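# Carry the corner cone to the orange extension cord

## Task

Locate the orange extension cord laid across an aisle of the hall, pick up the cone standing in a corner of the hall, and set it upright on the floor directly next to the cord. The base must never roll over the cord. Driving, turning or swinging the arm quickly into any fixed part of the hall other than the floor fails the task; whatever the robot carries, pushes or sets in motion counts as the robot itself. The robot must not topple or finish leaning.

## Robot and tools

ROBOT. A TidyBot++: a wheeled base 0.54 m long, 0.50 m wide and 0.38 m tall on four powered casters, carrying one seven-joint arm with a two-finger gripper. The shoulder sits 0.12 m ahead of the base centre and 0.68 m above the floor. Segments: upper arm 0.42 m, forearm 0.31 m, hand 0.31 m. Cameras: base_camera (fixed on the base, facing forward) and wrist_camera (looks along the hand). The arm begins folded with the hand pointing down; in that posture the wrist juts up to 0.08 m beyond the base front and the elbow reaches up to 1.15 m high. Something may occasionally nudge a loose object.

FRAMES. Base frame: origin on the floor below the base centre, x ahead, y to the left, z upward, metres. hand_pose is reported in it: the point halfway between the finger pads; the hand's own z axis runs out along the fingers, its y axis is the direction the fingers close. Odometry frame: where the base frame was when the scene began. base_odometry counts wheel rotation only, so slipping shows as travel; heading is in radians, left positive, range -3.142 to 3.142, and drifts by a few cm and degrees over many moves. base_tilt is in degrees, positive when leaning forward or right.

move. One action per call; every motion in it starts at once.
- base: an object with any of translate_m (forward positive, -2 to 2 m), strafe_m (left positive, -2 to 2 m), rotate_rad (counter-clockwise from above positive, -6.3 to 6.3 rad). These are offsets from where the base last reported itself (or from where it is, if a move was still running), along the base's axes at that moment; translation goes in a straight line.
- joints: absolute targets by name, radians: joint_1_rad (any angle; positive turns the arm clockwise from above, opposite to heading), joint_2_rad (-2.249 to 2.249, 0 upper arm vertical, positive leans forward), joint_3_rad (any angle), joint_4_rad (-2.579 to 2.579, elbow, 0 straight), joint_5_rad (any), joint_6_rad (-2.099 to 2.099, wrist), joint_7_rad (any; at 1.57 with hand down the fingers open left-right), plus gripper_pos from 0 (open, about 85 mm gap) to 1 (closed). Unlimited joints take the short way round; send steps under half a turn.
- target: an absolute hand pose as one list of seven numbers [x, y, z, qw, qx, qy, qz], position in metres in the base frame, then a unit quaternion. With target, joints may hold only gripper_pos.
- speeds: optional caps for this action: translate_m and strafe_m 0.05 to 0.5 m/s (when both are used, give the cap under one key only), rotate_rad 0.1 to 1.57 rad/s.
- cameras: list of base_camera, wrist_camera or all; omitted means all, [] means none.
- blocking: true/omitted returns when everything is at rest; false returns after about 0.5 s while motion continues.
An action lasts at most 15 s; a base move times out after 14 s. Unknown keys make a call invalid; out-of-range values get it refused.

OTHER TOOLS. wait(seconds 0 to 10, cameras) lets time pass and reports the state. stop(cameras) brakes all running motions. zoom_image(camera, region [x0, y0, x1, y1] in pixels from the top-left, at most 504 by 504) enlarges part of the newest image from a camera. read_manual(section "licences") only returns licence text. finished_scene(scene = current scene's number) ends the scene for good; the cone must stay in place without the robot.

RESULT LINES. pictures lists the cameras in image order. move gives done or the worst status. base_status, joint_status and hand_status read done, moving, off_target (rested away from target, may still push), not_followed (target withheld by a safety check), contact_stop or time_out (unrequested stops; the motion holds where it halted). joint_positions, hand_pose (measured) and hand_target (where the joints' targets would put the hand), motor_effort in percent of maximum with the action's peak in brackets, Motor temperatures per arm joint, on_its_own (unrequested motion), earlier move (state of a non-blocking move). Warnings: "joint command not followed" or "pose unreachable" with a cause, ARM HIT (arm struck the base or itself), torque_fault (10 s arm halt), MOTOR HOT at 60 °C, OVER-TEMPERATURE FAULT at 75 °C with limit_stop_at_motor_heat, after which you resend targets. When a call is refused or an unrequested stop or fault shows up, the reply's later move, wait and finished_scene calls are skipped.

ARM TIPS. Hand targets seldom land exactly; most end within 3 cm. Fix by adding (wanted minus measured) to the previous target. To keep a hand steady, resend hand_target, not hand_pose. Loads make the arm sag; never command a loaded joint to its current reading. The arm does not avoid obstacles and nothing prevents it from striking the base; poses low and close in front of the base are unreliable. A raised hand reaches about 0.94 m at most, near the base. Closed fingertips extend about 20 mm past the hand point, so keep it off the floor.

AVOID. Rolling over the cord; quick contact with walls or fixed furniture; arm snagging above about 0.6 m while the base moves, or long sideways reaches, which can tip the robot; dropping the cone or releasing it while it moves; swinging it fast; squeezing hard on it while it still rests on the floor; long stretched-out holds that overheat motors.

Each tool is called after "Call:" as name(argument=value, ...), one argument or row to a line, values as JSON.

## Session

Call:
move(
  cameras=["base_camera", "wrist_camera"],
)

Scene clock: 0.00 s.
Motor temperatures (°C): [30 32 27 31 42 37 39]
base_odometry: x=+0.000 y=+0.000 heading=+0.000
base_tilt: forward=-0.2 right=+0.2
base_status: not commanded
joint_positions: joint_1_rad=+0.004 joint_2_rad=-0.326 joint_3_rad=+3.155 joint_4_rad=-2.526 joint_5_rad=-0.024 joint_6_rad=-0.882 joint_7_rad=+1.588 gripper_pos=+0.000
joint_status: not commanded
motor_effort: joint_1_rad=+0 joint_2_rad=-1 joint_3_rad=+1 joint_4_rad=+13 joint_5_rad=-1 joint_6_rad=+2 joint_7_rad=+0
hand_pose: x=+0.2572 y=+0.0053 z=+0.5847 quat_wxyz=(-0.011, +0.999, -0.007, +0.030) (m; base frame)
hand_target: x=+0.2578 y=+0.0052 z=+0.5851 quat_wxyz=(-0.011, +0.999, -0.007, +0.030) (m; base frame)
hand_status: not commanded
pictures: base_camera, wrist_camera
Images, in order (width x height): base_camera 644x364, wrist_camera 644x476.

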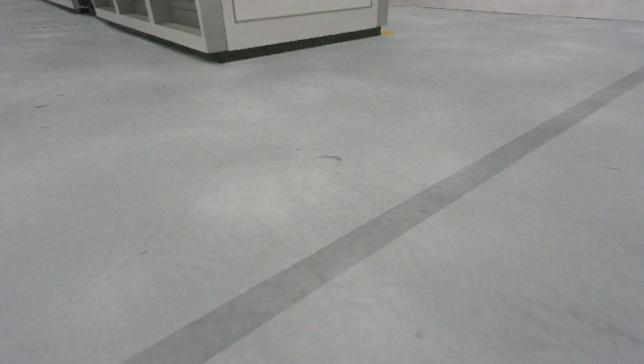

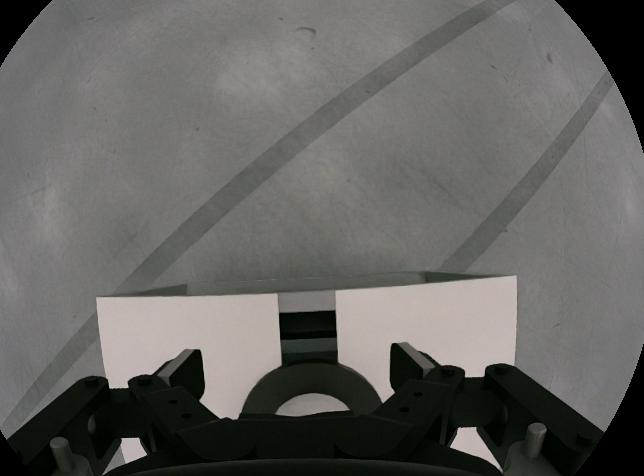

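Call:
move(
  joints={"joint_1_rad": 0.0, "joint_2_rad": 0.0, "joint_3_rad": 3.1416, "joint_4_rad": -0.4, "joint_5_rad": 0.0, "joint_6_rad": -1.48, "joint_7_rad": 1.571},
  cameras=["wrist_camera"],
)

Call:
move(
  joints={"joint_1_rad": 1.5},
  cameras=["wrist_camera"],
)

Call:
move(
  joints={"joint_1_rad": 3.0},
  cameras=["wrist_camera"],
)

Call:
move(
  joints={"joint_1_rad": -1.78},
  cameras=["wrist_camera"],
)

Scene clock: 5.47 s.
Motor temperatures (°C): [30 32 27 31 42 37 39]
move: done
base_odometry: x=+0.000 y=+0.000 heading=+0.000
base_tilt: forward=-0.2 right=+0.2
base_status: not commanded
joint_positions: joint_1_rad=+0.004 joint_2_rad=-0.026 joint_3_rad=+3.154 joint_4_rad=-0.415 joint_5_rad=-0.024 joint_6_rad=-1.417 joint_7_rad=+1.588 gripper_pos=+0.000
joint_status: all done
motor_effort: joint_1_rad=+0(2) joint_2_rad=-10(15) joint_3_rad=+1(2) joint_4_rad=+11(20) joint_5_rad=-1(2) joint_6_rad=+10(10) joint_7_rad=+1(2)
hand_pose: x=+0.5299 y=+0.0016 z=+1.3208 quat_wxyz=(+0.000, +0.785, +0.006, +0.619) (m; base frame)
hand_target: x=+0.5380 y=+0.0013 z=+1.2974 quat_wxyz=(+0.000, +0.808, +0.000, +0.590) (m; base frame)
hand_status: not commanded
pictures: wrist_camera
Images, in order (width x height): wrist_camera 644x476.

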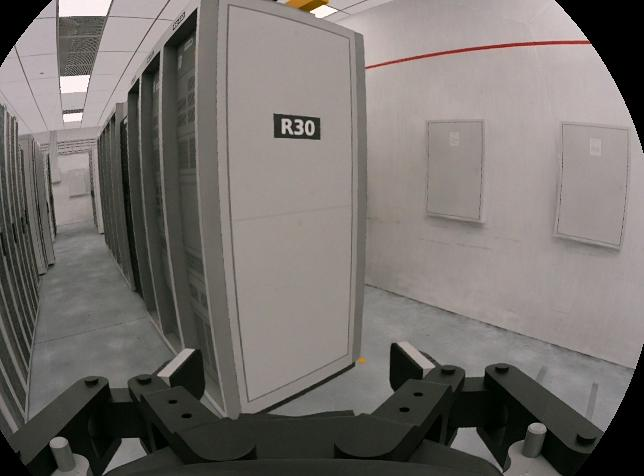

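Scene clock: 8.20 s.
Motor temperatures (°C): [30 32 27 31 42 37 39]
move: done
base_odometry: x=+0.000 y=+0.000 heading=+0.000
base_tilt: forward=-0.2 right=+0.3
base_status: not commanded
joint_positions: joint_1_rad=+1.488 joint_2_rad=-0.019 joint_3_rad=+3.153 joint_4_rad=-0.415 joint_5_rad=-0.024 joint_6_rad=-1.419 joint_7_rad=+1.588 gripper_pos=+0.000
joint_status: all done
motor_effort: joint_1_rad=+1(2) joint_2_rad=-11(12) joint_3_rad=+1(2) joint_4_rad=+12(13) joint_5_rad=-1(1) joint_6_rad=+10(10) joint_7_rad=+1(1)
hand_pose: x=+0.1570 y=-0.4136 z=+1.3175 quat_wxyz=(+0.416, +0.585, -0.528, +0.454) (m; base frame)
hand_target: x=+0.1500 y=-0.4178 z=+1.2974 quat_wxyz=(+0.402, +0.591, -0.550, +0.431) (m; base frame)
hand_status: not commanded
pictures: wrist_camera
Images, in order (width x height): wrist_camera 644x476.

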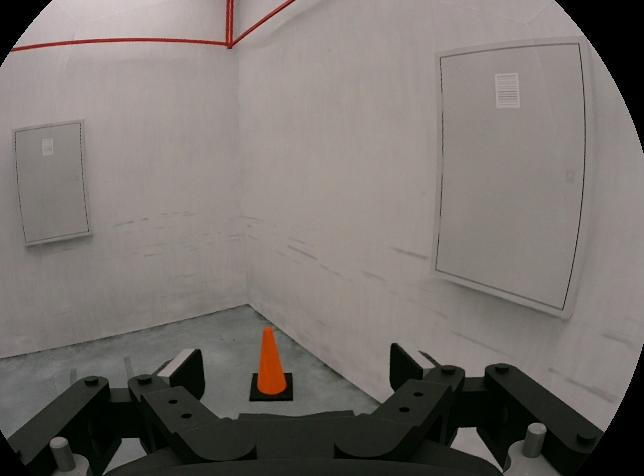

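Scene clock: 10.93 s.
Motor temperatures (°C): [30 32 27 31 42 37 39]
move: done
base_odometry: x=+0.000 y=+0.000 heading=+0.000
base_tilt: forward=-0.2 right=+0.2
base_status: not commanded
joint_positions: joint_1_rad=+2.988 joint_2_rad=-0.019 joint_3_rad=+3.153 joint_4_rad=-0.415 joint_5_rad=-0.024 joint_6_rad=-1.419 joint_7_rad=+1.588 gripper_pos=+0.000
joint_status: all done
motor_effort: joint_1_rad=+1(3) joint_2_rad=-11(12) joint_3_rad=+1(2) joint_4_rad=+11(12) joint_5_rad=-1(1) joint_6_rad=+10(10) joint_7_rad=+0(1)
hand_pose: x=-0.2910 y=-0.0673 z=+1.3173 quat_wxyz=(+0.614, +0.069, -0.785, +0.049) (m; base frame)
hand_target: x=-0.2956 y=-0.0605 z=+1.2974 quat_wxyz=(+0.588, +0.057, -0.806, +0.042) (m; base frame)
hand_status: not commanded
pictures: wrist_camera
Images, in order (width x height): wrist_camera 644x476.

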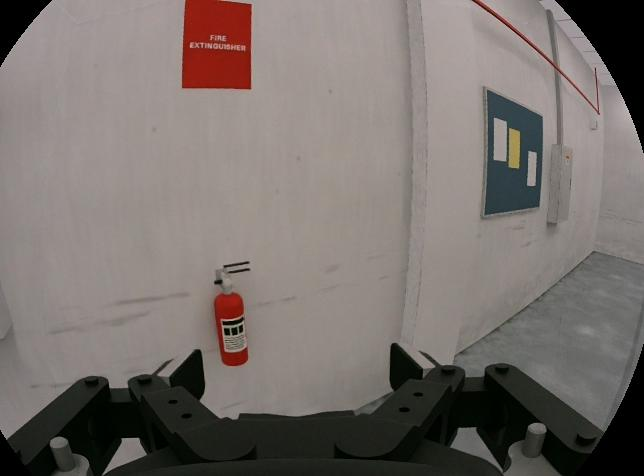

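Scene clock: 13.67 s.
Motor temperatures (°C): [30 32 27 31 42 37 39]
move: done
base_odometry: x=+0.000 y=+0.000 heading=+0.000
base_tilt: forward=-0.2 right=+0.2
base_status: not commanded
joint_positions: joint_1_rad=+4.491 joint_2_rad=-0.019 joint_3_rad=+3.153 joint_4_rad=-0.415 joint_5_rad=-0.024 joint_6_rad=-1.419 joint_7_rad=+1.588 gripper_pos=+0.000
joint_status: all done
motor_effort: joint_1_rad=+1(3) joint_2_rad=-11(12) joint_3_rad=+1(2) joint_4_rad=+11(12) joint_5_rad=-1(1) joint_6_rad=+10(10) joint_7_rad=+0(1)
hand_pose: x=+0.0240 y=+0.4046 z=+1.3171 quat_wxyz=(+0.482, -0.486, -0.620, -0.383) (m; base frame)
hand_target: x=+0.0307 y=+0.4095 z=+1.2974 quat_wxyz=(+0.458, -0.508, -0.628, -0.371) (m; base frame)
hand_status: not commanded
pictures: wrist_camera
Images, in order (width x height): wrist_camera 644x476.

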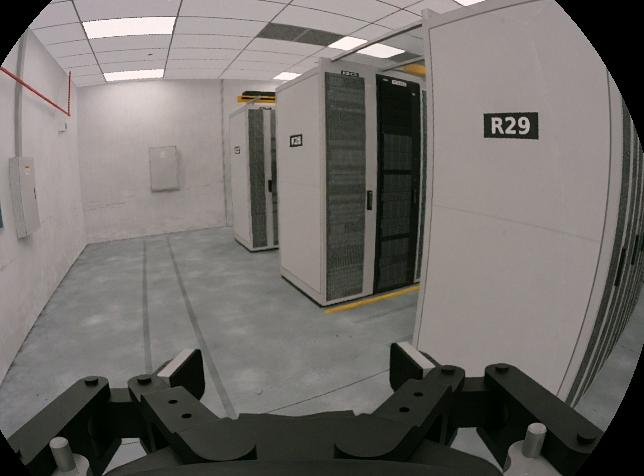

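Call:
zoom_image(
  camera="wrist_camera",
  region=[60, 220, 300, 340],
)

Call:
move(
  joints={"joint_1_rad": -0.45},
  cameras=["wrist_camera"],
)

Scaled by 2.100.

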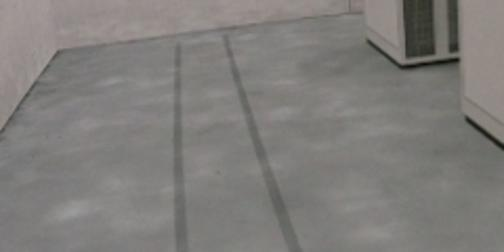

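Scene clock: 19.23 s.
Motor temperatures (°C): [30 32 27 31 42 37 39]
move: done
base_odometry: x=+0.000 y=+0.000 heading=+0.000
base_tilt: forward=-0.2 right=+0.2
base_status: not commanded
joint_positions: joint_1_rad=+5.821 joint_2_rad=-0.019 joint_3_rad=+3.153 joint_4_rad=-0.415 joint_5_rad=-0.024 joint_6_rad=-1.420 joint_7_rad=+1.588 gripper_pos=+0.000
joint_status: all done
motor_effort: joint_1_rad=+0(2) joint_2_rad=-11(12) joint_3_rad=+1(2) joint_4_rad=+12(12) joint_5_rad=-1(1) joint_6_rad=+10(10) joint_7_rad=+1(1)
hand_pose: x=+0.4892 y=+0.1887 z=+1.3170 quat_wxyz=(+0.143, -0.765, -0.188, -0.599) (m; base frame)
hand_target: x=+0.4957 y=+0.1834 z=+1.2974 quat_wxyz=(+0.132, -0.787, -0.180, -0.575) (m; base frame)
hand_status: not commanded
pictures: wrist_camera
Images, in order (width x height): wrist_camera 644x476.

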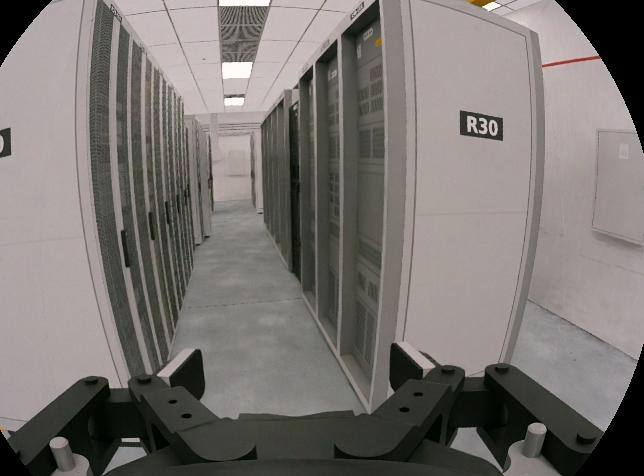

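Call:
zoom_image(
  camera="wrist_camera",
  region=[170, 170, 310, 310],
)

Scaled by 3.600.

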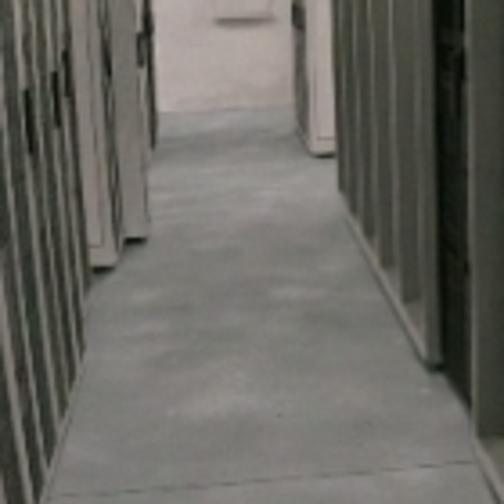

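Call:
move(
  base={"translate_m": 1.27, "strafe_m": -1.48},
  joints={"joint_1_rad": -0.75},
  cameras=["base_camera", "wrist_camera"],
)

Scene clock: 37.07 s.
Motor temperatures (°C): [30 32 27 31 42 37 39]
move: done
base_odometry: x=+1.270 y=-1.480 heading=+0.000
base_tilt: forward=-0.2 right=+0.2
base_status: done
joint_positions: joint_1_rad=+5.540 joint_2_rad=-0.015 joint_3_rad=+3.147 joint_4_rad=-0.412 joint_5_rad=-0.024 joint_6_rad=-1.421 joint_7_rad=+1.588 gripper_pos=+0.000
joint_status: all done
motor_effort: joint_1_rad=+0(3) joint_2_rad=-11(17) joint_3_rad=+1(3) joint_4_rad=+11(13) joint_5_rad=-1(3) joint_6_rad=+10(10) joint_7_rad=+1(1)
hand_pose: x=+0.4221 y=+0.2870 z=+1.3161 quat_wxyz=(+0.226, -0.731, -0.296, -0.571) (m; base frame)
hand_target: x=+0.4246 y=+0.2866 z=+1.2974 quat_wxyz=(+0.216, -0.751, -0.296, -0.549) (m; base frame)
hand_status: not commanded
pictures: base_camera, wrist_camera
Images, in order (width x height): base_camera 644x364, wrist_camera 644x476.

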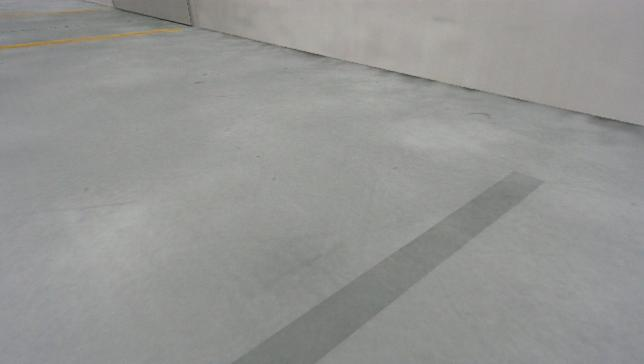

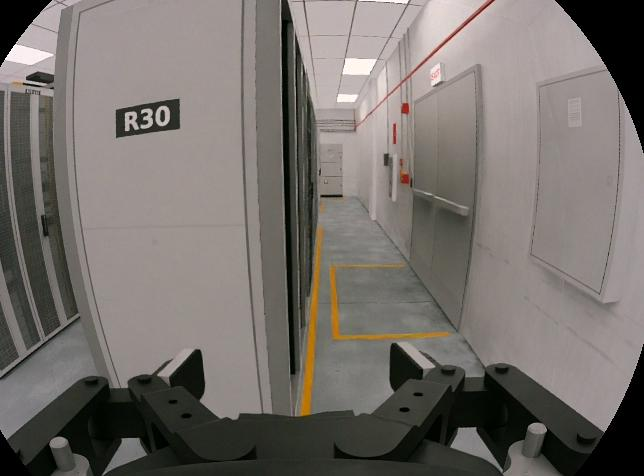

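Call:
zoom_image(
  camera="wrist_camera",
  region=[280, 180, 440, 300],
)

Call:
move(
  base={"rotate_rad": -2.5},
  joints={"joint_1_rad": 0.0, "joint_2_rad": 0.42, "joint_4_rad": -1.62, "joint_6_rad": -1.1},
  cameras=["base_camera", "wrist_camera"],
)

Scaled by 3.150.

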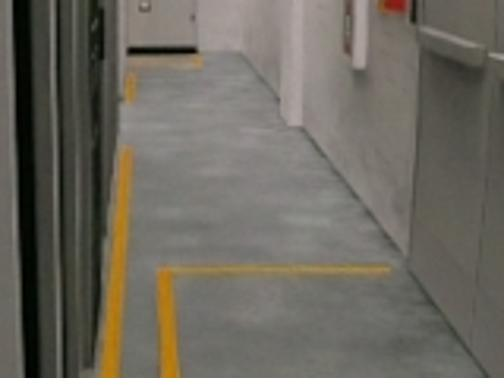

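Scene clock: 40.87 s.
Motor temperatures (°C): [30 32 27 31 42 37 39]
move: done
base_odometry: x=+1.270 y=-1.480 heading=-2.499
base_tilt: forward=-0.2 right=+0.2
base_status: done
joint_positions: joint_1_rad=+6.286 joint_2_rad=+0.391 joint_3_rad=+3.144 joint_4_rad=-1.611 joint_5_rad=-0.024 joint_6_rad=-1.152 joint_7_rad=+1.588 gripper_pos=+0.000
joint_status: all done
motor_effort: joint_1_rad=+0(7) joint_2_rad=-30(42) joint_3_rad=+0(5) joint_4_rad=+14(19) joint_5_rad=-1(2) joint_6_rad=+1(10) joint_7_rad=+0(1)
hand_pose: x=+0.5612 y=+0.0056 z=+0.6281 quat_wxyz=(+0.010, -1.000, -0.001, +0.006) (m; base frame)
hand_target: x=+0.5715 y=+0.0013 z=+0.6126 quat_wxyz=(+0.000, -1.000, +0.000, -0.001) (m; base frame)
hand_status: not commanded
pictures: base_camera, wrist_camera
Images, in order (width x height): base_camera 644x364, wrist_camera 644x476.

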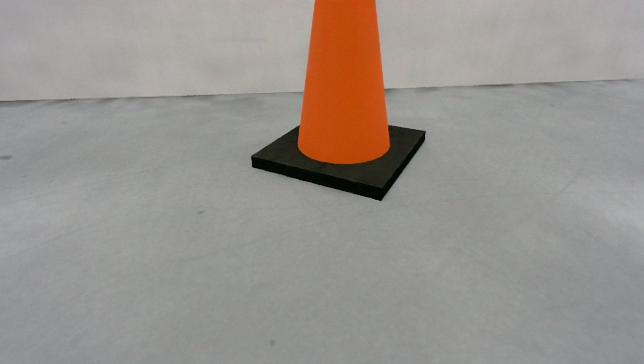

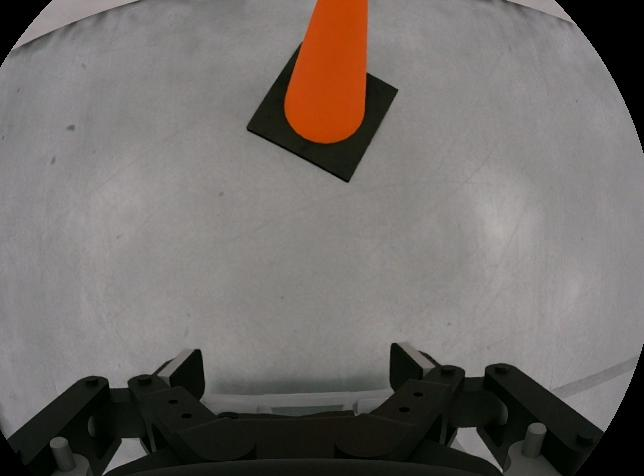

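Call:
move(
  base={"translate_m": 0.27, "strafe_m": -0.013, "rotate_rad": -0.048},
  joints={"joint_2_rad": 0.60, "joint_4_rad": -1.66, "joint_6_rad": -0.88},
  cameras=["base_camera", "wrist_camera"],
)

Scene clock: 47.77 s.
Motor temperatures (°C): [30 32 27 31 42 37 39]
move: done
base_odometry: x=+1.046 y=-1.632 heading=-2.548
base_tilt: forward=-0.2 right=+0.2
base_status: done
joint_positions: joint_1_rad=+6.288 joint_2_rad=+0.588 joint_3_rad=+3.145 joint_4_rad=-1.655 joint_5_rad=-0.024 joint_6_rad=-0.932 joint_7_rad=+1.588 gripper_pos=+0.000
joint_status: all done
motor_effort: joint_1_rad=+1(5) joint_2_rad=-34(38) joint_3_rad=+1(3) joint_4_rad=+14(16) joint_5_rad=-1(2) joint_6_rad=+1(3) joint_7_rad=+0(1)
hand_pose: x=+0.5882 y=+0.0034 z=+0.5253 quat_wxyz=(+0.009, -1.000, +0.002, +0.016) (m; base frame)
hand_target: x=+0.5997 y=+0.0013 z=+0.5179 quat_wxyz=(+0.000, -1.000, +0.000, -0.001) (m; base frame)
hand_status: not commanded
pictures: base_camera, wrist_camera
Images, in order (width x height): base_camera 644x364, wrist_camera 644x476.

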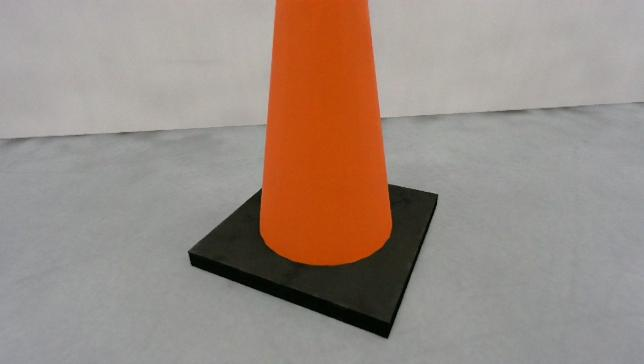

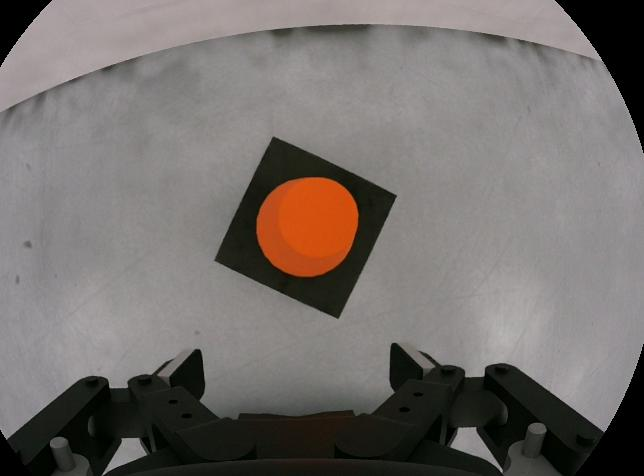

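Call:
move(
  base={"translate_m": 0.025, "strafe_m": -0.012},
  joints={"joint_2_rad": 0.71, "joint_4_rad": -1.60, "joint_6_rad": -0.80},
  cameras=["base_camera", "wrist_camera"],
)

Scene clock: 52.53 s.
Motor temperatures (°C): [30 32 27 31 41 37 39]
move: done
base_odometry: x=+1.018 y=-1.636 heading=-2.547
base_tilt: forward=-0.2 right=+0.2
base_status: done
joint_positions: joint_1_rad=+6.287 joint_2_rad=+0.688 joint_3_rad=+3.144 joint_4_rad=-1.608 joint_5_rad=-0.024 joint_6_rad=-0.849 joint_7_rad=+1.588 gripper_pos=+0.000
joint_status: all done
motor_effort: joint_1_rad=+0(3) joint_2_rad=-37(40) joint_3_rad=+0(2) joint_4_rad=+13(14) joint_5_rad=-1(1) joint_6_rad=+2(3) joint_7_rad=+1(1)
hand_pose: x=+0.6203 y=+0.0037 z=+0.4870 quat_wxyz=(+0.008, -1.000, +0.002, +0.002) (m; base frame)
hand_target: x=+0.6354 y=+0.0013 z=+0.4780 quat_wxyz=(+0.000, -1.000, +0.000, -0.016) (m; base frame)
hand_status: not commanded
pictures: base_camera, wrist_camera
Images, in order (width x height): base_camera 644x364, wrist_camera 644x476.

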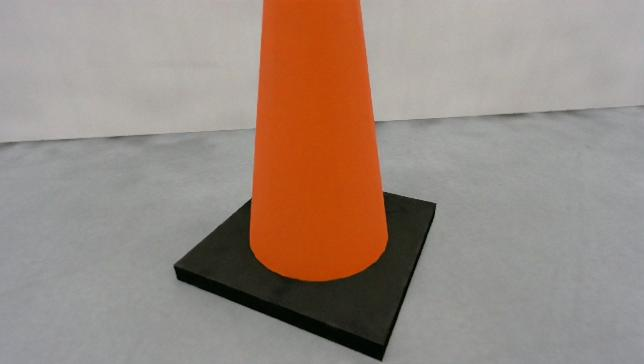

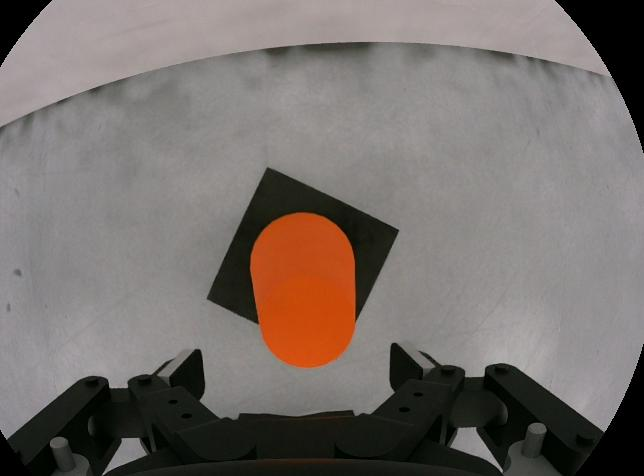

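Call:
move(
  base={"translate_m": 0.010, "strafe_m": -0.006},
  joints={"joint_2_rad": 0.84, "joint_4_rad": -1.645, "joint_6_rad": -0.62},
  cameras=["wrist_camera"],
)

Scene clock: 55.63 s.
Motor temperatures (°C): [30 33 27 31 41 37 39]
move: done
base_odometry: x=+1.006 y=-1.637 heading=-2.547
base_tilt: forward=-0.2 right=+0.3
base_status: done
joint_positions: joint_1_rad=+6.286 joint_2_rad=+0.821 joint_3_rad=+3.144 joint_4_rad=-1.642 joint_5_rad=-0.024 joint_6_rad=-0.675 joint_7_rad=+1.588 gripper_pos=+0.000
joint_status: all done
motor_effort: joint_1_rad=+0(4) joint_2_rad=-38(42) joint_3_rad=+1(2) joint_4_rad=+10(13) joint_5_rad=-1(1) joint_6_rad=+2(3) joint_7_rad=+0(1)
hand_pose: x=+0.6255 y=+0.0035 z=+0.4126 quat_wxyz=(+0.007, -1.000, +0.002, -0.002) (m; base frame)
hand_target: x=+0.6356 y=+0.0013 z=+0.4026 quat_wxyz=(+0.000, -1.000, +0.000, -0.018) (m; base frame)
hand_status: not commanded
pictures: wrist_camera
Images, in order (width x height): wrist_camera 644x476.

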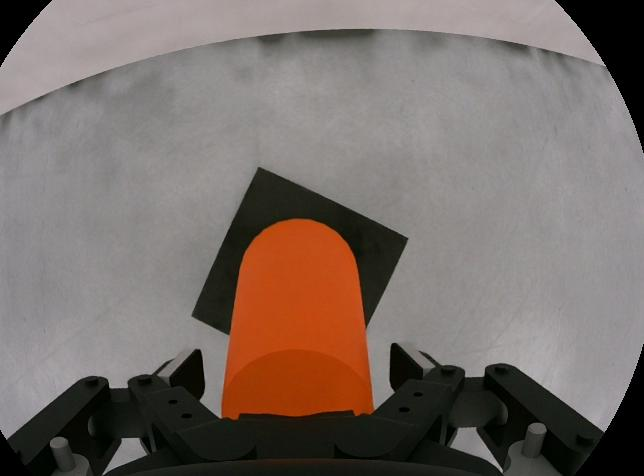

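Call:
move(
  joints={"gripper_pos": 0.55},
  cameras=[],
)

Call:
move(
  joints={"gripper_pos": 0.7, "joint_2_rad": 0.70, "joint_4_rad": -1.60, "joint_6_rad": -0.84},
  cameras=["base_camera"],
)

Scene clock: 57.13 s.
Motor temperatures (°C): [30 33 27 31 41 37 39]
move: off_target
base_odometry: x=+1.006 y=-1.637 heading=-2.547
base_tilt: forward=-0.2 right=+0.2
base_status: not commanded
joint_positions: joint_1_rad=+6.286 joint_2_rad=+0.816 joint_3_rad=+3.144 joint_4_rad=-1.645 joint_5_rad=-0.024 joint_6_rad=-0.672 joint_7_rad=+1.588 gripper_pos=+0.350
joint_status: gripper_pos off_target (ended at +0.350, target +0.550)
motor_effort: joint_1_rad=+0(1) joint_2_rad=-36(41) joint_3_rad=+1(1) joint_4_rad=+11(14) joint_5_rad=+0(1) joint_6_rad=+3(7) joint_7_rad=+1(1)
hand_pose: x=+0.6260 y=+0.0035 z=+0.4146 quat_wxyz=(+0.007, -1.000, +0.002, -0.004) (m; base frame)
hand_target: x=+0.6356 y=+0.0013 z=+0.4026 quat_wxyz=(+0.000, -1.000, +0.000, -0.018) (m; base frame)
hand_status: not commanded
pictures: none
No camera images: "cameras" was empty.

Scene clock: 58.93 s.
Motor temperatures (°C): [30 33 27 31 41 37 39]
move: off_target
base_odometry: x=+1.006 y=-1.637 heading=-2.547
base_tilt: forward=-0.2 right=+0.2
base_status: not commanded
joint_positions: joint_1_rad=+6.286 joint_2_rad=+0.749 joint_3_rad=+3.144 joint_4_rad=-1.632 joint_5_rad=-0.024 joint_6_rad=-0.796 joint_7_rad=+1.588 gripper_pos=+0.350
joint_status: joint_2_rad off_target (ended at +0.749, target +0.700); gripper_pos off_target (ended at +0.350, target +0.700); the others done
motor_effort: joint_1_rad=+0(1) joint_2_rad=-48(51) joint_3_rad=+0(1) joint_4_rad=+15(17) joint_5_rad=-1(1) joint_6_rad=+0(4) joint_7_rad=+0(1)
hand_pose: x=+0.6115 y=+0.0043 z=+0.4513 quat_wxyz=(+0.008, -1.000, +0.002, +0.017) (m; base frame)
hand_target: x=+0.6250 y=+0.0013 z=+0.4829 quat_wxyz=(+0.000, -1.000, +0.000, -0.001) (m; base frame)
hand_status: not commanded
pictures: base_camera
Images, in order (width x height): base_camera 644x364.

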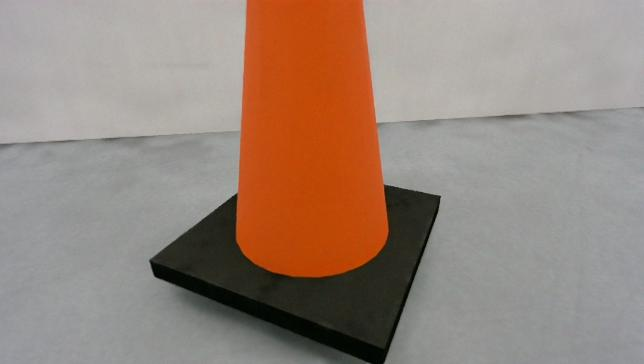

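Call:
move(
  base={"rotate_rad": -3.02},
  joints={"joint_2_rad": 0.42, "joint_4_rad": -1.50, "joint_6_rad": -1.2},
  speeds={"rotate_rad": 1.0},
  cameras=[],
)

Call:
move(
  base={"strafe_m": 2.0, "translate_m": 0.15},
  joints={"joint_2_rad": 0.13, "joint_4_rad": -1.40, "joint_6_rad": -1.60},
  cameras=["base_camera"],
)

Scene clock: 71.53 s.
Motor temperatures (°C): [30 34 27 31 41 37 39]
move: done
base_odometry: x=+1.007 y=-1.637 heading=+0.718
base_tilt: forward=-0.2 right=+0.2
base_status: done
joint_positions: joint_1_rad=+6.287 joint_2_rad=+0.458 joint_3_rad=+3.148 joint_4_rad=-1.532 joint_5_rad=-0.024 joint_6_rad=-1.155 joint_7_rad=+1.588 gripper_pos=+0.351
joint_status: all done
motor_effort: joint_1_rad=+1(7) joint_2_rad=-43(52) joint_3_rad=+1(5) joint_4_rad=+21(22) joint_5_rad=-1(5) joint_6_rad=+2(2) joint_7_rad=+0(1)
hand_pose: x=+0.5911 y=+0.0035 z=+0.6201 quat_wxyz=(+0.009, -1.000, +0.001, +0.002) (m; base frame)
hand_target: x=+0.5927 y=+0.0013 z=+0.6472 quat_wxyz=(+0.000, -1.000, +0.000, -0.011) (m; base frame)
hand_status: not commanded
pictures: none
No camera images: "cameras" was empty.

Scene clock: 76.20 s.
Motor temperatures (°C): [30 34 27 31 41 37 39]
move: off_target
base_odometry: x=-0.196 y=-0.032 heading=+0.716
base_tilt: forward=-0.2 right=+0.2
base_status: done
joint_positions: joint_1_rad=+6.281 joint_2_rad=+0.158 joint_3_rad=+3.142 joint_4_rad=-1.453 joint_5_rad=-0.024 joint_6_rad=-1.549 joint_7_rad=+1.588 gripper_pos=+0.351
joint_status: joint_4_rad off_target (ended at -1.453, target -1.400); the others done
motor_effort: joint_1_rad=+0(4) joint_2_rad=-31(45) joint_3_rad=+1(4) joint_4_rad=+22(24) joint_5_rad=-2(4) joint_6_rad=+1(3) joint_7_rad=+1(1)
hand_pose: x=+0.4938 y=+0.0094 z=+0.7738 quat_wxyz=(+0.012, -1.000, -0.009, +0.009) (m; base frame)
hand_target: x=+0.4913 y=+0.0013 z=+0.8006 quat_wxyz=(+0.000, -1.000, +0.000, -0.006) (m; base frame)
hand_status: not commanded
pictures: base_camera
Images, in order (width x height): base_camera 644x364.

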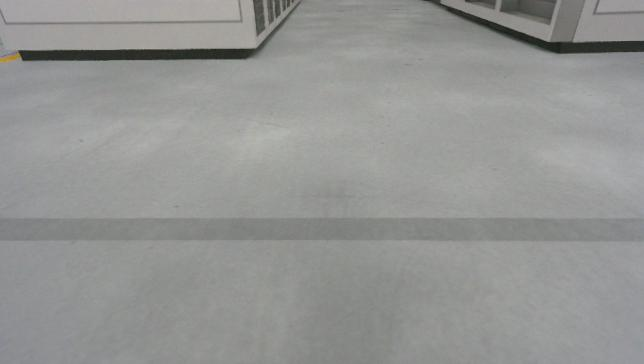

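Call:
move(
  base={"strafe_m": 2.0, "translate_m": -0.08, "rotate_rad": -0.035},
  cameras=["base_camera"],
)

Scene clock: 83.73 s.
Motor temperatures (°C): [30 34 27 31 41 37 39]
move: done
base_odometry: x=-1.570 y=+1.424 heading=+0.680
base_tilt: forward=-0.2 right=+0.2
base_status: done
joint_positions: joint_1_rad=+6.280 joint_2_rad=+0.158 joint_3_rad=+3.141 joint_4_rad=-1.453 joint_5_rad=-0.021 joint_6_rad=-1.549 joint_7_rad=+1.588 gripper_pos=+0.351
joint_status: not commanded
motor_effort: joint_1_rad=+1(4) joint_2_rad=-31(33) joint_3_rad=+0(4) joint_4_rad=+23(24) joint_5_rad=-1(6) joint_6_rad=+1(1) joint_7_rad=+1(1)
hand_pose: x=+0.4938 y=+0.0090 z=+0.7738 quat_wxyz=(+0.010, -1.000, -0.010, +0.009) (m; base frame)
hand_target: x=+0.4913 y=+0.0013 z=+0.8006 quat_wxyz=(+0.000, -1.000, +0.000, -0.006) (m; base frame)
hand_status: not commanded
pictures: base_camera
Images, in order (width x height): base_camera 644x364.

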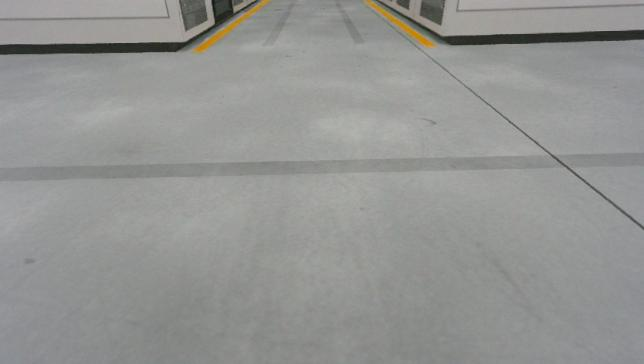

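Call:
zoom_image(
  camera="base_camera",
  region=[220, 0, 420, 50],
)

Scaled by 2.520.

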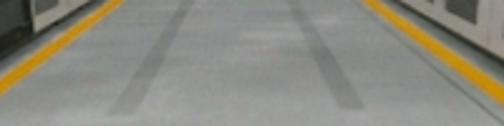

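Call:
move(
  base={"translate_m": 2.0},
  cameras=["base_camera"],
)

Scene clock: 95.03 s.
Motor temperatures (°C): [30 34 27 32 41 37 39]
move: done
base_odometry: x=-0.015 y=+2.682 heading=+0.681
base_tilt: forward=-0.2 right=+0.2
base_status: done
joint_positions: joint_1_rad=+6.281 joint_2_rad=+0.160 joint_3_rad=+3.141 joint_4_rad=-1.441 joint_5_rad=-0.021 joint_6_rad=-1.571 joint_7_rad=+1.588 gripper_pos=+0.351
joint_status: not commanded
motor_effort: joint_1_rad=+0(2) joint_2_rad=-31(34) joint_3_rad=+0(1) joint_4_rad=+22(25) joint_5_rad=-2(3) joint_6_rad=+0(3) joint_7_rad=+1(1)
hand_pose: x=+0.4907 y=+0.0089 z=+0.7764 quat_wxyz=(+0.010, -1.000, -0.010, +0.015) (m; base frame)
hand_target: x=+0.4913 y=+0.0013 z=+0.8006 quat_wxyz=(+0.000, -1.000, +0.000, -0.006) (m; base frame)
hand_status: not commanded
pictures: base_camera
Images, in order (width x height): base_camera 644x364.

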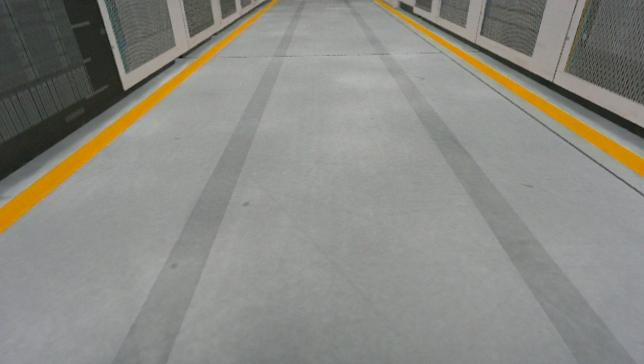

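Call:
move(
  base={"translate_m": 2.0},
  cameras=["base_camera"],
)

Scene clock: 101.23 s.
Motor temperatures (°C): [30 34 27 32 41 37 39]
move: done
base_odometry: x=+1.540 y=+3.941 heading=+0.681
base_tilt: forward=-0.2 right=+0.2
base_status: done
joint_positions: joint_1_rad=+6.281 joint_2_rad=+0.161 joint_3_rad=+3.141 joint_4_rad=-1.441 joint_5_rad=-0.021 joint_6_rad=-1.580 joint_7_rad=+1.588 gripper_pos=+0.351
joint_status: not commanded
motor_effort: joint_1_rad=+0(2) joint_2_rad=-30(34) joint_3_rad=+1(2) joint_4_rad=+22(25) joint_5_rad=-1(2) joint_6_rad=+0(4) joint_7_rad=+1(1)
hand_pose: x=+0.4881 y=+0.0088 z=+0.7766 quat_wxyz=(+0.010, -1.000, -0.010, +0.020) (m; base frame)
hand_target: x=+0.4913 y=+0.0013 z=+0.8006 quat_wxyz=(+0.000, -1.000, +0.000, -0.006) (m; base frame)
hand_status: not commanded
pictures: base_camera
Images, in order (width x height): base_camera 644x364.

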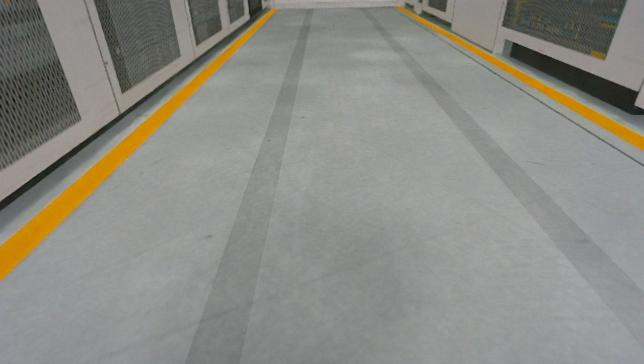

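Call:
zoom_image(
  camera="base_camera",
  region=[230, 0, 430, 50],
)

Scaled by 2.520.

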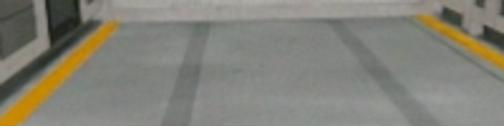

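Call:
move(
  base={"translate_m": -2.0},
  cameras=[],
)

Call:
move(
  base={"translate_m": -1.6},
  cameras=["base_camera"],
)

Scene clock: 110.23 s.
Motor temperatures (°C): [30 34 27 32 41 37 39]
move: done
base_odometry: x=-0.014 y=+2.681 heading=+0.683
base_tilt: forward=-0.2 right=+0.2
base_status: done
joint_positions: joint_1_rad=+6.282 joint_2_rad=+0.160 joint_3_rad=+3.141 joint_4_rad=-1.442 joint_5_rad=-0.021 joint_6_rad=-1.589 joint_7_rad=+1.588 gripper_pos=+0.351
joint_status: not commanded
motor_effort: joint_1_rad=+1(3) joint_2_rad=-30(35) joint_3_rad=+1(2) joint_4_rad=+22(25) joint_5_rad=-1(4) joint_6_rad=-1(4) joint_7_rad=+0(1)
hand_pose: x=+0.4847 y=+0.0084 z=+0.7763 quat_wxyz=(+0.011, -1.000, -0.010, +0.025) (m; base frame)
hand_target: x=+0.4913 y=+0.0013 z=+0.8006 quat_wxyz=(+0.000, -1.000, +0.000, -0.006) (m; base frame)
hand_status: not commanded
pictures: none
No camera images: "cameras" was empty.

Scene clock: 114.20 s.
Motor temperatures (°C): [30 34 27 32 41 37 39]
move: done
base_odometry: x=-1.256 y=+1.672 heading=+0.684
base_tilt: forward=-0.2 right=+0.2
base_status: done
joint_positions: joint_1_rad=+6.282 joint_2_rad=+0.160 joint_3_rad=+3.141 joint_4_rad=-1.442 joint_5_rad=-0.021 joint_6_rad=-1.592 joint_7_rad=+1.588 gripper_pos=+0.351
joint_status: not commanded
motor_effort: joint_1_rad=+1(2) joint_2_rad=-31(34) joint_3_rad=+0(1) joint_4_rad=+22(24) joint_5_rad=-1(2) joint_6_rad=-1(4) joint_7_rad=+0(1)
hand_pose: x=+0.4839 y=+0.0084 z=+0.7766 quat_wxyz=(+0.011, -1.000, -0.010, +0.026) (m; base frame)
hand_target: x=+0.4913 y=+0.0013 z=+0.8006 quat_wxyz=(+0.000, -1.000, +0.000, -0.006) (m; base frame)
hand_status: not commanded
pictures: base_camera
Images, in order (width x height): base_camera 644x364.

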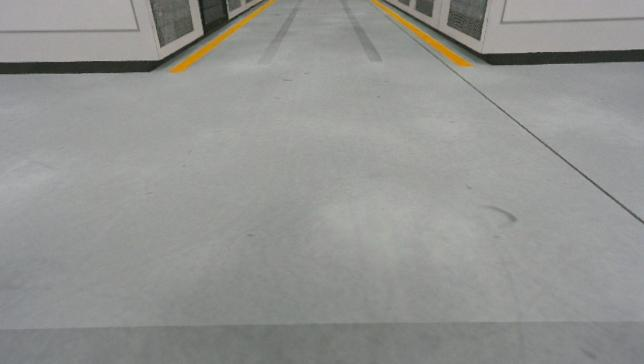

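Call:
move(
  cameras=["base_camera"],
)

Scene clock: 118.57 s.
Motor temperatures (°C): [30 34 27 32 41 37 39]
base_odometry: x=-1.256 y=+1.672 heading=+0.684
base_tilt: forward=-0.2 right=+0.3
base_status: done
joint_positions: joint_1_rad=+6.282 joint_2_rad=+0.160 joint_3_rad=+3.141 joint_4_rad=-1.442 joint_5_rad=-0.021 joint_6_rad=-1.592 joint_7_rad=+1.588 gripper_pos=+0.351
joint_status: not commanded
motor_effort: joint_1_rad=+1(2) joint_2_rad=-30(34) joint_3_rad=+1(1) joint_4_rad=+23(24) joint_5_rad=-1(2) joint_6_rad=+1(4) joint_7_rad=+0(1)
hand_pose: x=+0.4839 y=+0.0084 z=+0.7766 quat_wxyz=(+0.011, -1.000, -0.010, +0.026) (m; base frame)
hand_target: x=+0.4913 y=+0.0013 z=+0.8006 quat_wxyz=(+0.000, -1.000, +0.000, -0.006) (m; base frame)
hand_status: not commanded
pictures: base_camera
Images, in order (width x height): base_camera 644x364.

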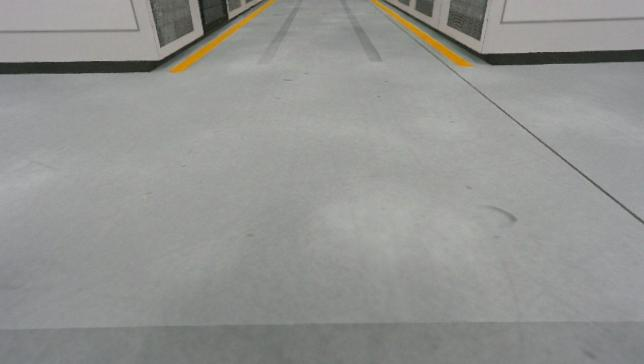

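Call:
move(
  base={"strafe_m": 2.0},
  cameras=["base_camera"],
)

Call:
move(
  base={"strafe_m": 0.28},
  cameras=["base_camera"],
)

Call:
zoom_image(
  camera="base_camera",
  region=[220, 0, 420, 60],
)

Scene clock: 124.20 s.
Motor temperatures (°C): [30 35 27 32 41 37 39]
move: done
base_odometry: x=-2.520 y=+3.222 heading=+0.684
base_tilt: forward=-0.2 right=+0.2
base_status: done
joint_positions: joint_1_rad=+6.280 joint_2_rad=+0.160 joint_3_rad=+3.140 joint_4_rad=-1.442 joint_5_rad=-0.021 joint_6_rad=-1.592 joint_7_rad=+1.588 gripper_pos=+0.351
joint_status: not commanded
motor_effort: joint_1_rad=+1(3) joint_2_rad=-31(32) joint_3_rad=+1(3) joint_4_rad=+23(23) joint_5_rad=-1(4) joint_6_rad=+0(1) joint_7_rad=+0(1)
hand_pose: x=+0.4838 y=+0.0097 z=+0.7766 quat_wxyz=(+0.011, -1.000, -0.011, +0.026) (m; base frame)
hand_target: x=+0.4913 y=+0.0013 z=+0.8006 quat_wxyz=(+0.000, -1.000, +0.000, -0.006) (m; base frame)
hand_status: not commanded
pictures: base_camera
Images, in order (width x height): base_camera 644x364.

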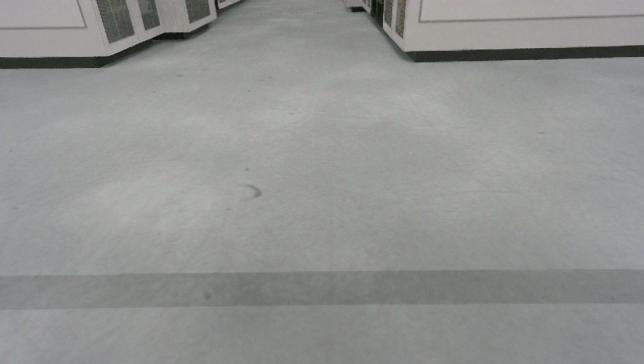

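Scene clock: 126.03 s.
Motor temperatures (°C): [30 35 27 32 41 37 39]
move: done
base_odometry: x=-2.697 y=+3.439 heading=+0.685
base_tilt: forward=-0.2 right=+0.2
base_status: done
joint_positions: joint_1_rad=+6.277 joint_2_rad=+0.160 joint_3_rad=+3.135 joint_4_rad=-1.442 joint_5_rad=-0.021 joint_6_rad=-1.592 joint_7_rad=+1.588 gripper_pos=+0.351
joint_status: not commanded
motor_effort: joint_1_rad=+0(4) joint_2_rad=-31(33) joint_3_rad=+0(4) joint_4_rad=+23(23) joint_5_rad=-1(4) joint_6_rad=+0(1) joint_7_rad=+0(1)
hand_pose: x=+0.4837 y=+0.0120 z=+0.7767 quat_wxyz=(+0.011, -0.999, -0.015, +0.026) (m; base frame)
hand_target: x=+0.4913 y=+0.0013 z=+0.8006 quat_wxyz=(+0.000, -1.000, +0.000, -0.006) (m; base frame)
hand_status: not commanded
pictures: base_camera
Images, in order (width x height): base_camera 644x364.

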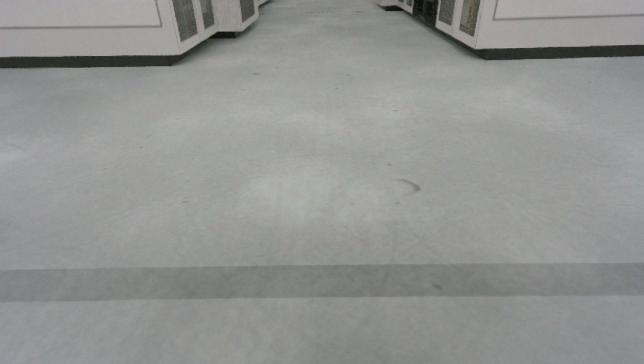

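Scaled by 2.520.

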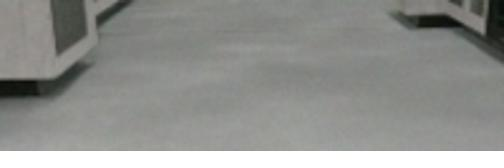

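Call:
move(
  base={"strafe_m": 1.85},
  cameras=["base_camera"],
)

Call:
zoom_image(
  camera="base_camera",
  region=[220, 0, 420, 60],
)

Scene clock: 132.10 s.
Motor temperatures (°C): [30 35 27 32 41 37 39]
move: done
base_odometry: x=-3.867 y=+4.872 heading=+0.685
base_tilt: forward=-0.2 right=+0.2
base_status: done
joint_positions: joint_1_rad=+6.280 joint_2_rad=+0.160 joint_3_rad=+3.139 joint_4_rad=-1.442 joint_5_rad=-0.021 joint_6_rad=-1.592 joint_7_rad=+1.588 gripper_pos=+0.351
joint_status: not commanded
motor_effort: joint_1_rad=+0(4) joint_2_rad=-30(33) joint_3_rad=+1(3) joint_4_rad=+22(24) joint_5_rad=-1(4) joint_6_rad=+0(1) joint_7_rad=+0(1)
hand_pose: x=+0.4838 y=+0.0100 z=+0.7767 quat_wxyz=(+0.011, -1.000, -0.012, +0.026) (m; base frame)
hand_target: x=+0.4913 y=+0.0013 z=+0.8006 quat_wxyz=(+0.000, -1.000, +0.000, -0.006) (m; base frame)
hand_status: not commanded
pictures: base_camera
Images, in order (width x height): base_camera 644x364.

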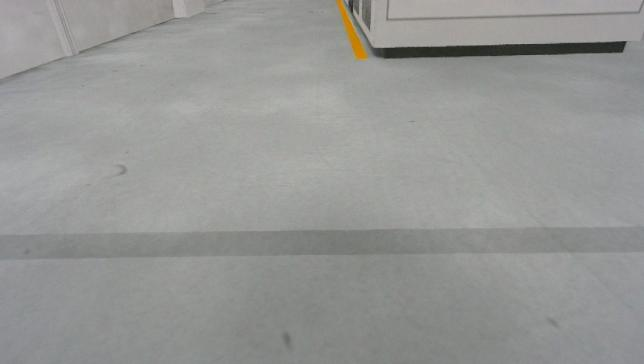

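Scaled by 2.520.

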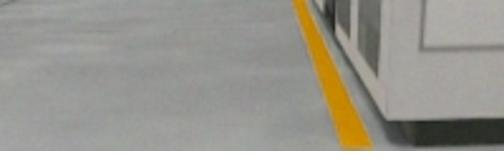

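Call:
move(
  base={"strafe_m": 0.4},
  cameras=["base_camera"],
)

Call:
zoom_image(
  camera="base_camera",
  region=[220, 0, 420, 60],
)

Scene clock: 139.80 s.
Motor temperatures (°C): [30 35 27 32 41 37 39]
move: done
base_odometry: x=-4.121 y=+5.182 heading=+0.685
base_tilt: forward=-0.2 right=+0.2
base_status: done
joint_positions: joint_1_rad=+6.277 joint_2_rad=+0.160 joint_3_rad=+3.135 joint_4_rad=-1.442 joint_5_rad=-0.021 joint_6_rad=-1.592 joint_7_rad=+1.588 gripper_pos=+0.351
joint_status: not commanded
motor_effort: joint_1_rad=+0(4) joint_2_rad=-31(33) joint_3_rad=+1(4) joint_4_rad=+22(24) joint_5_rad=-2(4) joint_6_rad=+0(1) joint_7_rad=+0(1)
hand_pose: x=+0.4837 y=+0.0120 z=+0.7767 quat_wxyz=(+0.011, -0.999, -0.015, +0.026) (m; base frame)
hand_target: x=+0.4913 y=+0.0013 z=+0.8006 quat_wxyz=(+0.000, -1.000, +0.000, -0.006) (m; base frame)
hand_status: not commanded
pictures: base_camera
Images, in order (width x height): base_camera 644x364.

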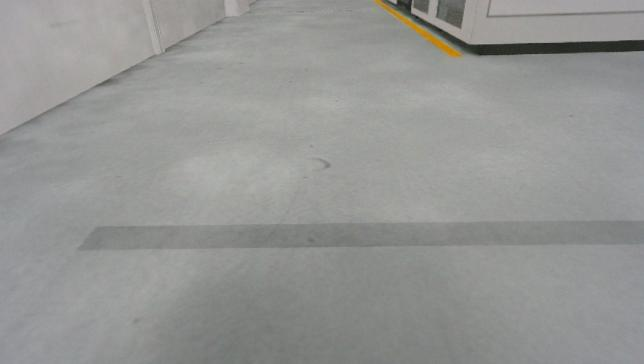

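Scaled by 2.520.

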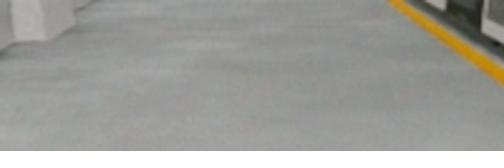

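Call:
move(
  base={"translate_m": 2.0, "strafe_m": -0.03},
  cameras=["base_camera"],
)

Call:
zoom_image(
  camera="base_camera",
  region=[220, 0, 420, 60],
)

Scene clock: 146.03 s.
Motor temperatures (°C): [30 35 27 32 41 37 39]
move: done
base_odometry: x=-2.553 y=+6.425 heading=+0.686
base_tilt: forward=-0.2 right=+0.2
base_status: done
joint_positions: joint_1_rad=+6.278 joint_2_rad=+0.160 joint_3_rad=+3.135 joint_4_rad=-1.441 joint_5_rad=-0.021 joint_6_rad=-1.592 joint_7_rad=+1.588 gripper_pos=+0.351
joint_status: not commanded
motor_effort: joint_1_rad=+0(2) joint_2_rad=-30(34) joint_3_rad=+1(2) joint_4_rad=+22(24) joint_5_rad=-1(2) joint_6_rad=-1(4) joint_7_rad=+1(1)
hand_pose: x=+0.4844 y=+0.0119 z=+0.7769 quat_wxyz=(+0.011, -1.000, -0.014, +0.025) (m; base frame)
hand_target: x=+0.4913 y=+0.0013 z=+0.8006 quat_wxyz=(+0.000, -1.000, +0.000, -0.006) (m; base frame)
hand_status: not commanded
pictures: base_camera
Images, in order (width x height): base_camera 644x364.

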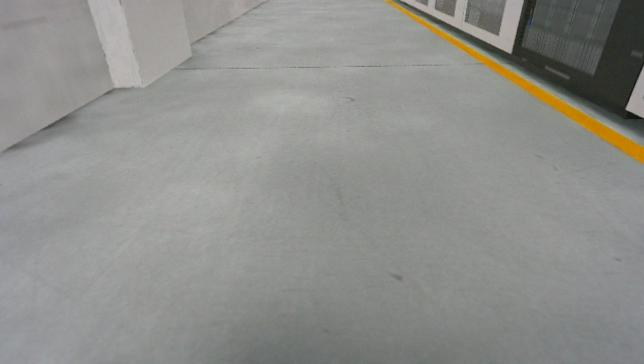

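Scaled by 2.520.

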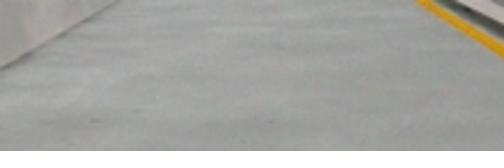

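Call:
move(
  base={"translate_m": 2.0, "strafe_m": -0.03},
  cameras=["base_camera"],
)

Call:
zoom_image(
  camera="base_camera",
  region=[220, 0, 420, 60],
)

Scene clock: 152.53 s.
Motor temperatures (°C): [30 35 27 32 41 37 39]
move: done
base_odometry: x=-0.987 y=+7.669 heading=+0.687
base_tilt: forward=-0.2 right=+0.2
base_status: done
joint_positions: joint_1_rad=+6.278 joint_2_rad=+0.160 joint_3_rad=+3.135 joint_4_rad=-1.441 joint_5_rad=-0.021 joint_6_rad=-1.591 joint_7_rad=+1.588 gripper_pos=+0.351
joint_status: not commanded
motor_effort: joint_1_rad=+1(2) joint_2_rad=-30(34) joint_3_rad=+1(2) joint_4_rad=+22(24) joint_5_rad=-1(2) joint_6_rad=-1(4) joint_7_rad=+1(1)
hand_pose: x=+0.4845 y=+0.0117 z=+0.7769 quat_wxyz=(+0.011, -1.000, -0.014, +0.025) (m; base frame)
hand_target: x=+0.4913 y=+0.0013 z=+0.8006 quat_wxyz=(+0.000, -1.000, +0.000, -0.006) (m; base frame)
hand_status: not commanded
pictures: base_camera
Images, in order (width x height): base_camera 644x364.

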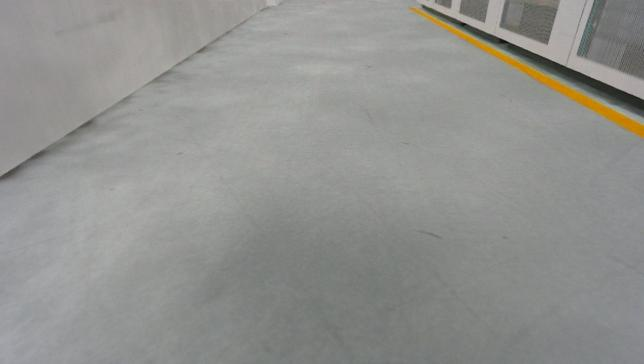

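Scaled by 2.520.

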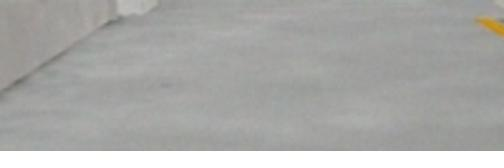

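Call:
move(
  base={"translate_m": 2.0, "strafe_m": -0.02},
  cameras=["base_camera"],
)

Call:
zoom_image(
  camera="base_camera",
  region=[220, 0, 420, 60],
)

Scene clock: 158.60 s.
Motor temperatures (°C): [30 35 27 32 41 37 39]
move: done
base_odometry: x=+0.573 y=+8.922 heading=+0.687
base_tilt: forward=-0.2 right=+0.2
base_status: done
joint_positions: joint_1_rad=+6.278 joint_2_rad=+0.160 joint_3_rad=+3.135 joint_4_rad=-1.441 joint_5_rad=-0.021 joint_6_rad=-1.591 joint_7_rad=+1.588 gripper_pos=+0.351
joint_status: not commanded
motor_effort: joint_1_rad=+1(2) joint_2_rad=-30(34) joint_3_rad=+0(2) joint_4_rad=+22(25) joint_5_rad=-1(2) joint_6_rad=-1(4) joint_7_rad=+0(1)
hand_pose: x=+0.4844 y=+0.0117 z=+0.7771 quat_wxyz=(+0.011, -1.000, -0.014, +0.025) (m; base frame)
hand_target: x=+0.4913 y=+0.0013 z=+0.8006 quat_wxyz=(+0.000, -1.000, +0.000, -0.006) (m; base frame)
hand_status: not commanded
pictures: base_camera
Images, in order (width x height): base_camera 644x364.

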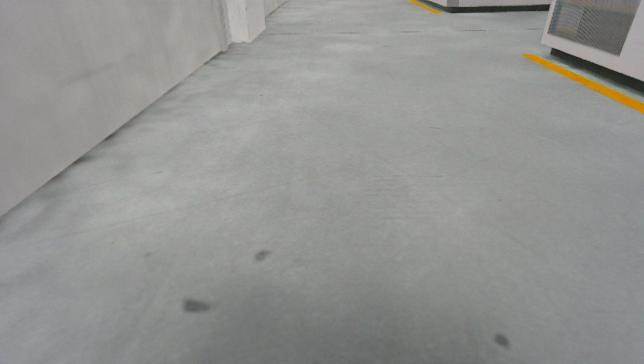

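Scaled by 2.520.

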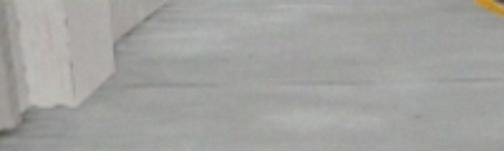

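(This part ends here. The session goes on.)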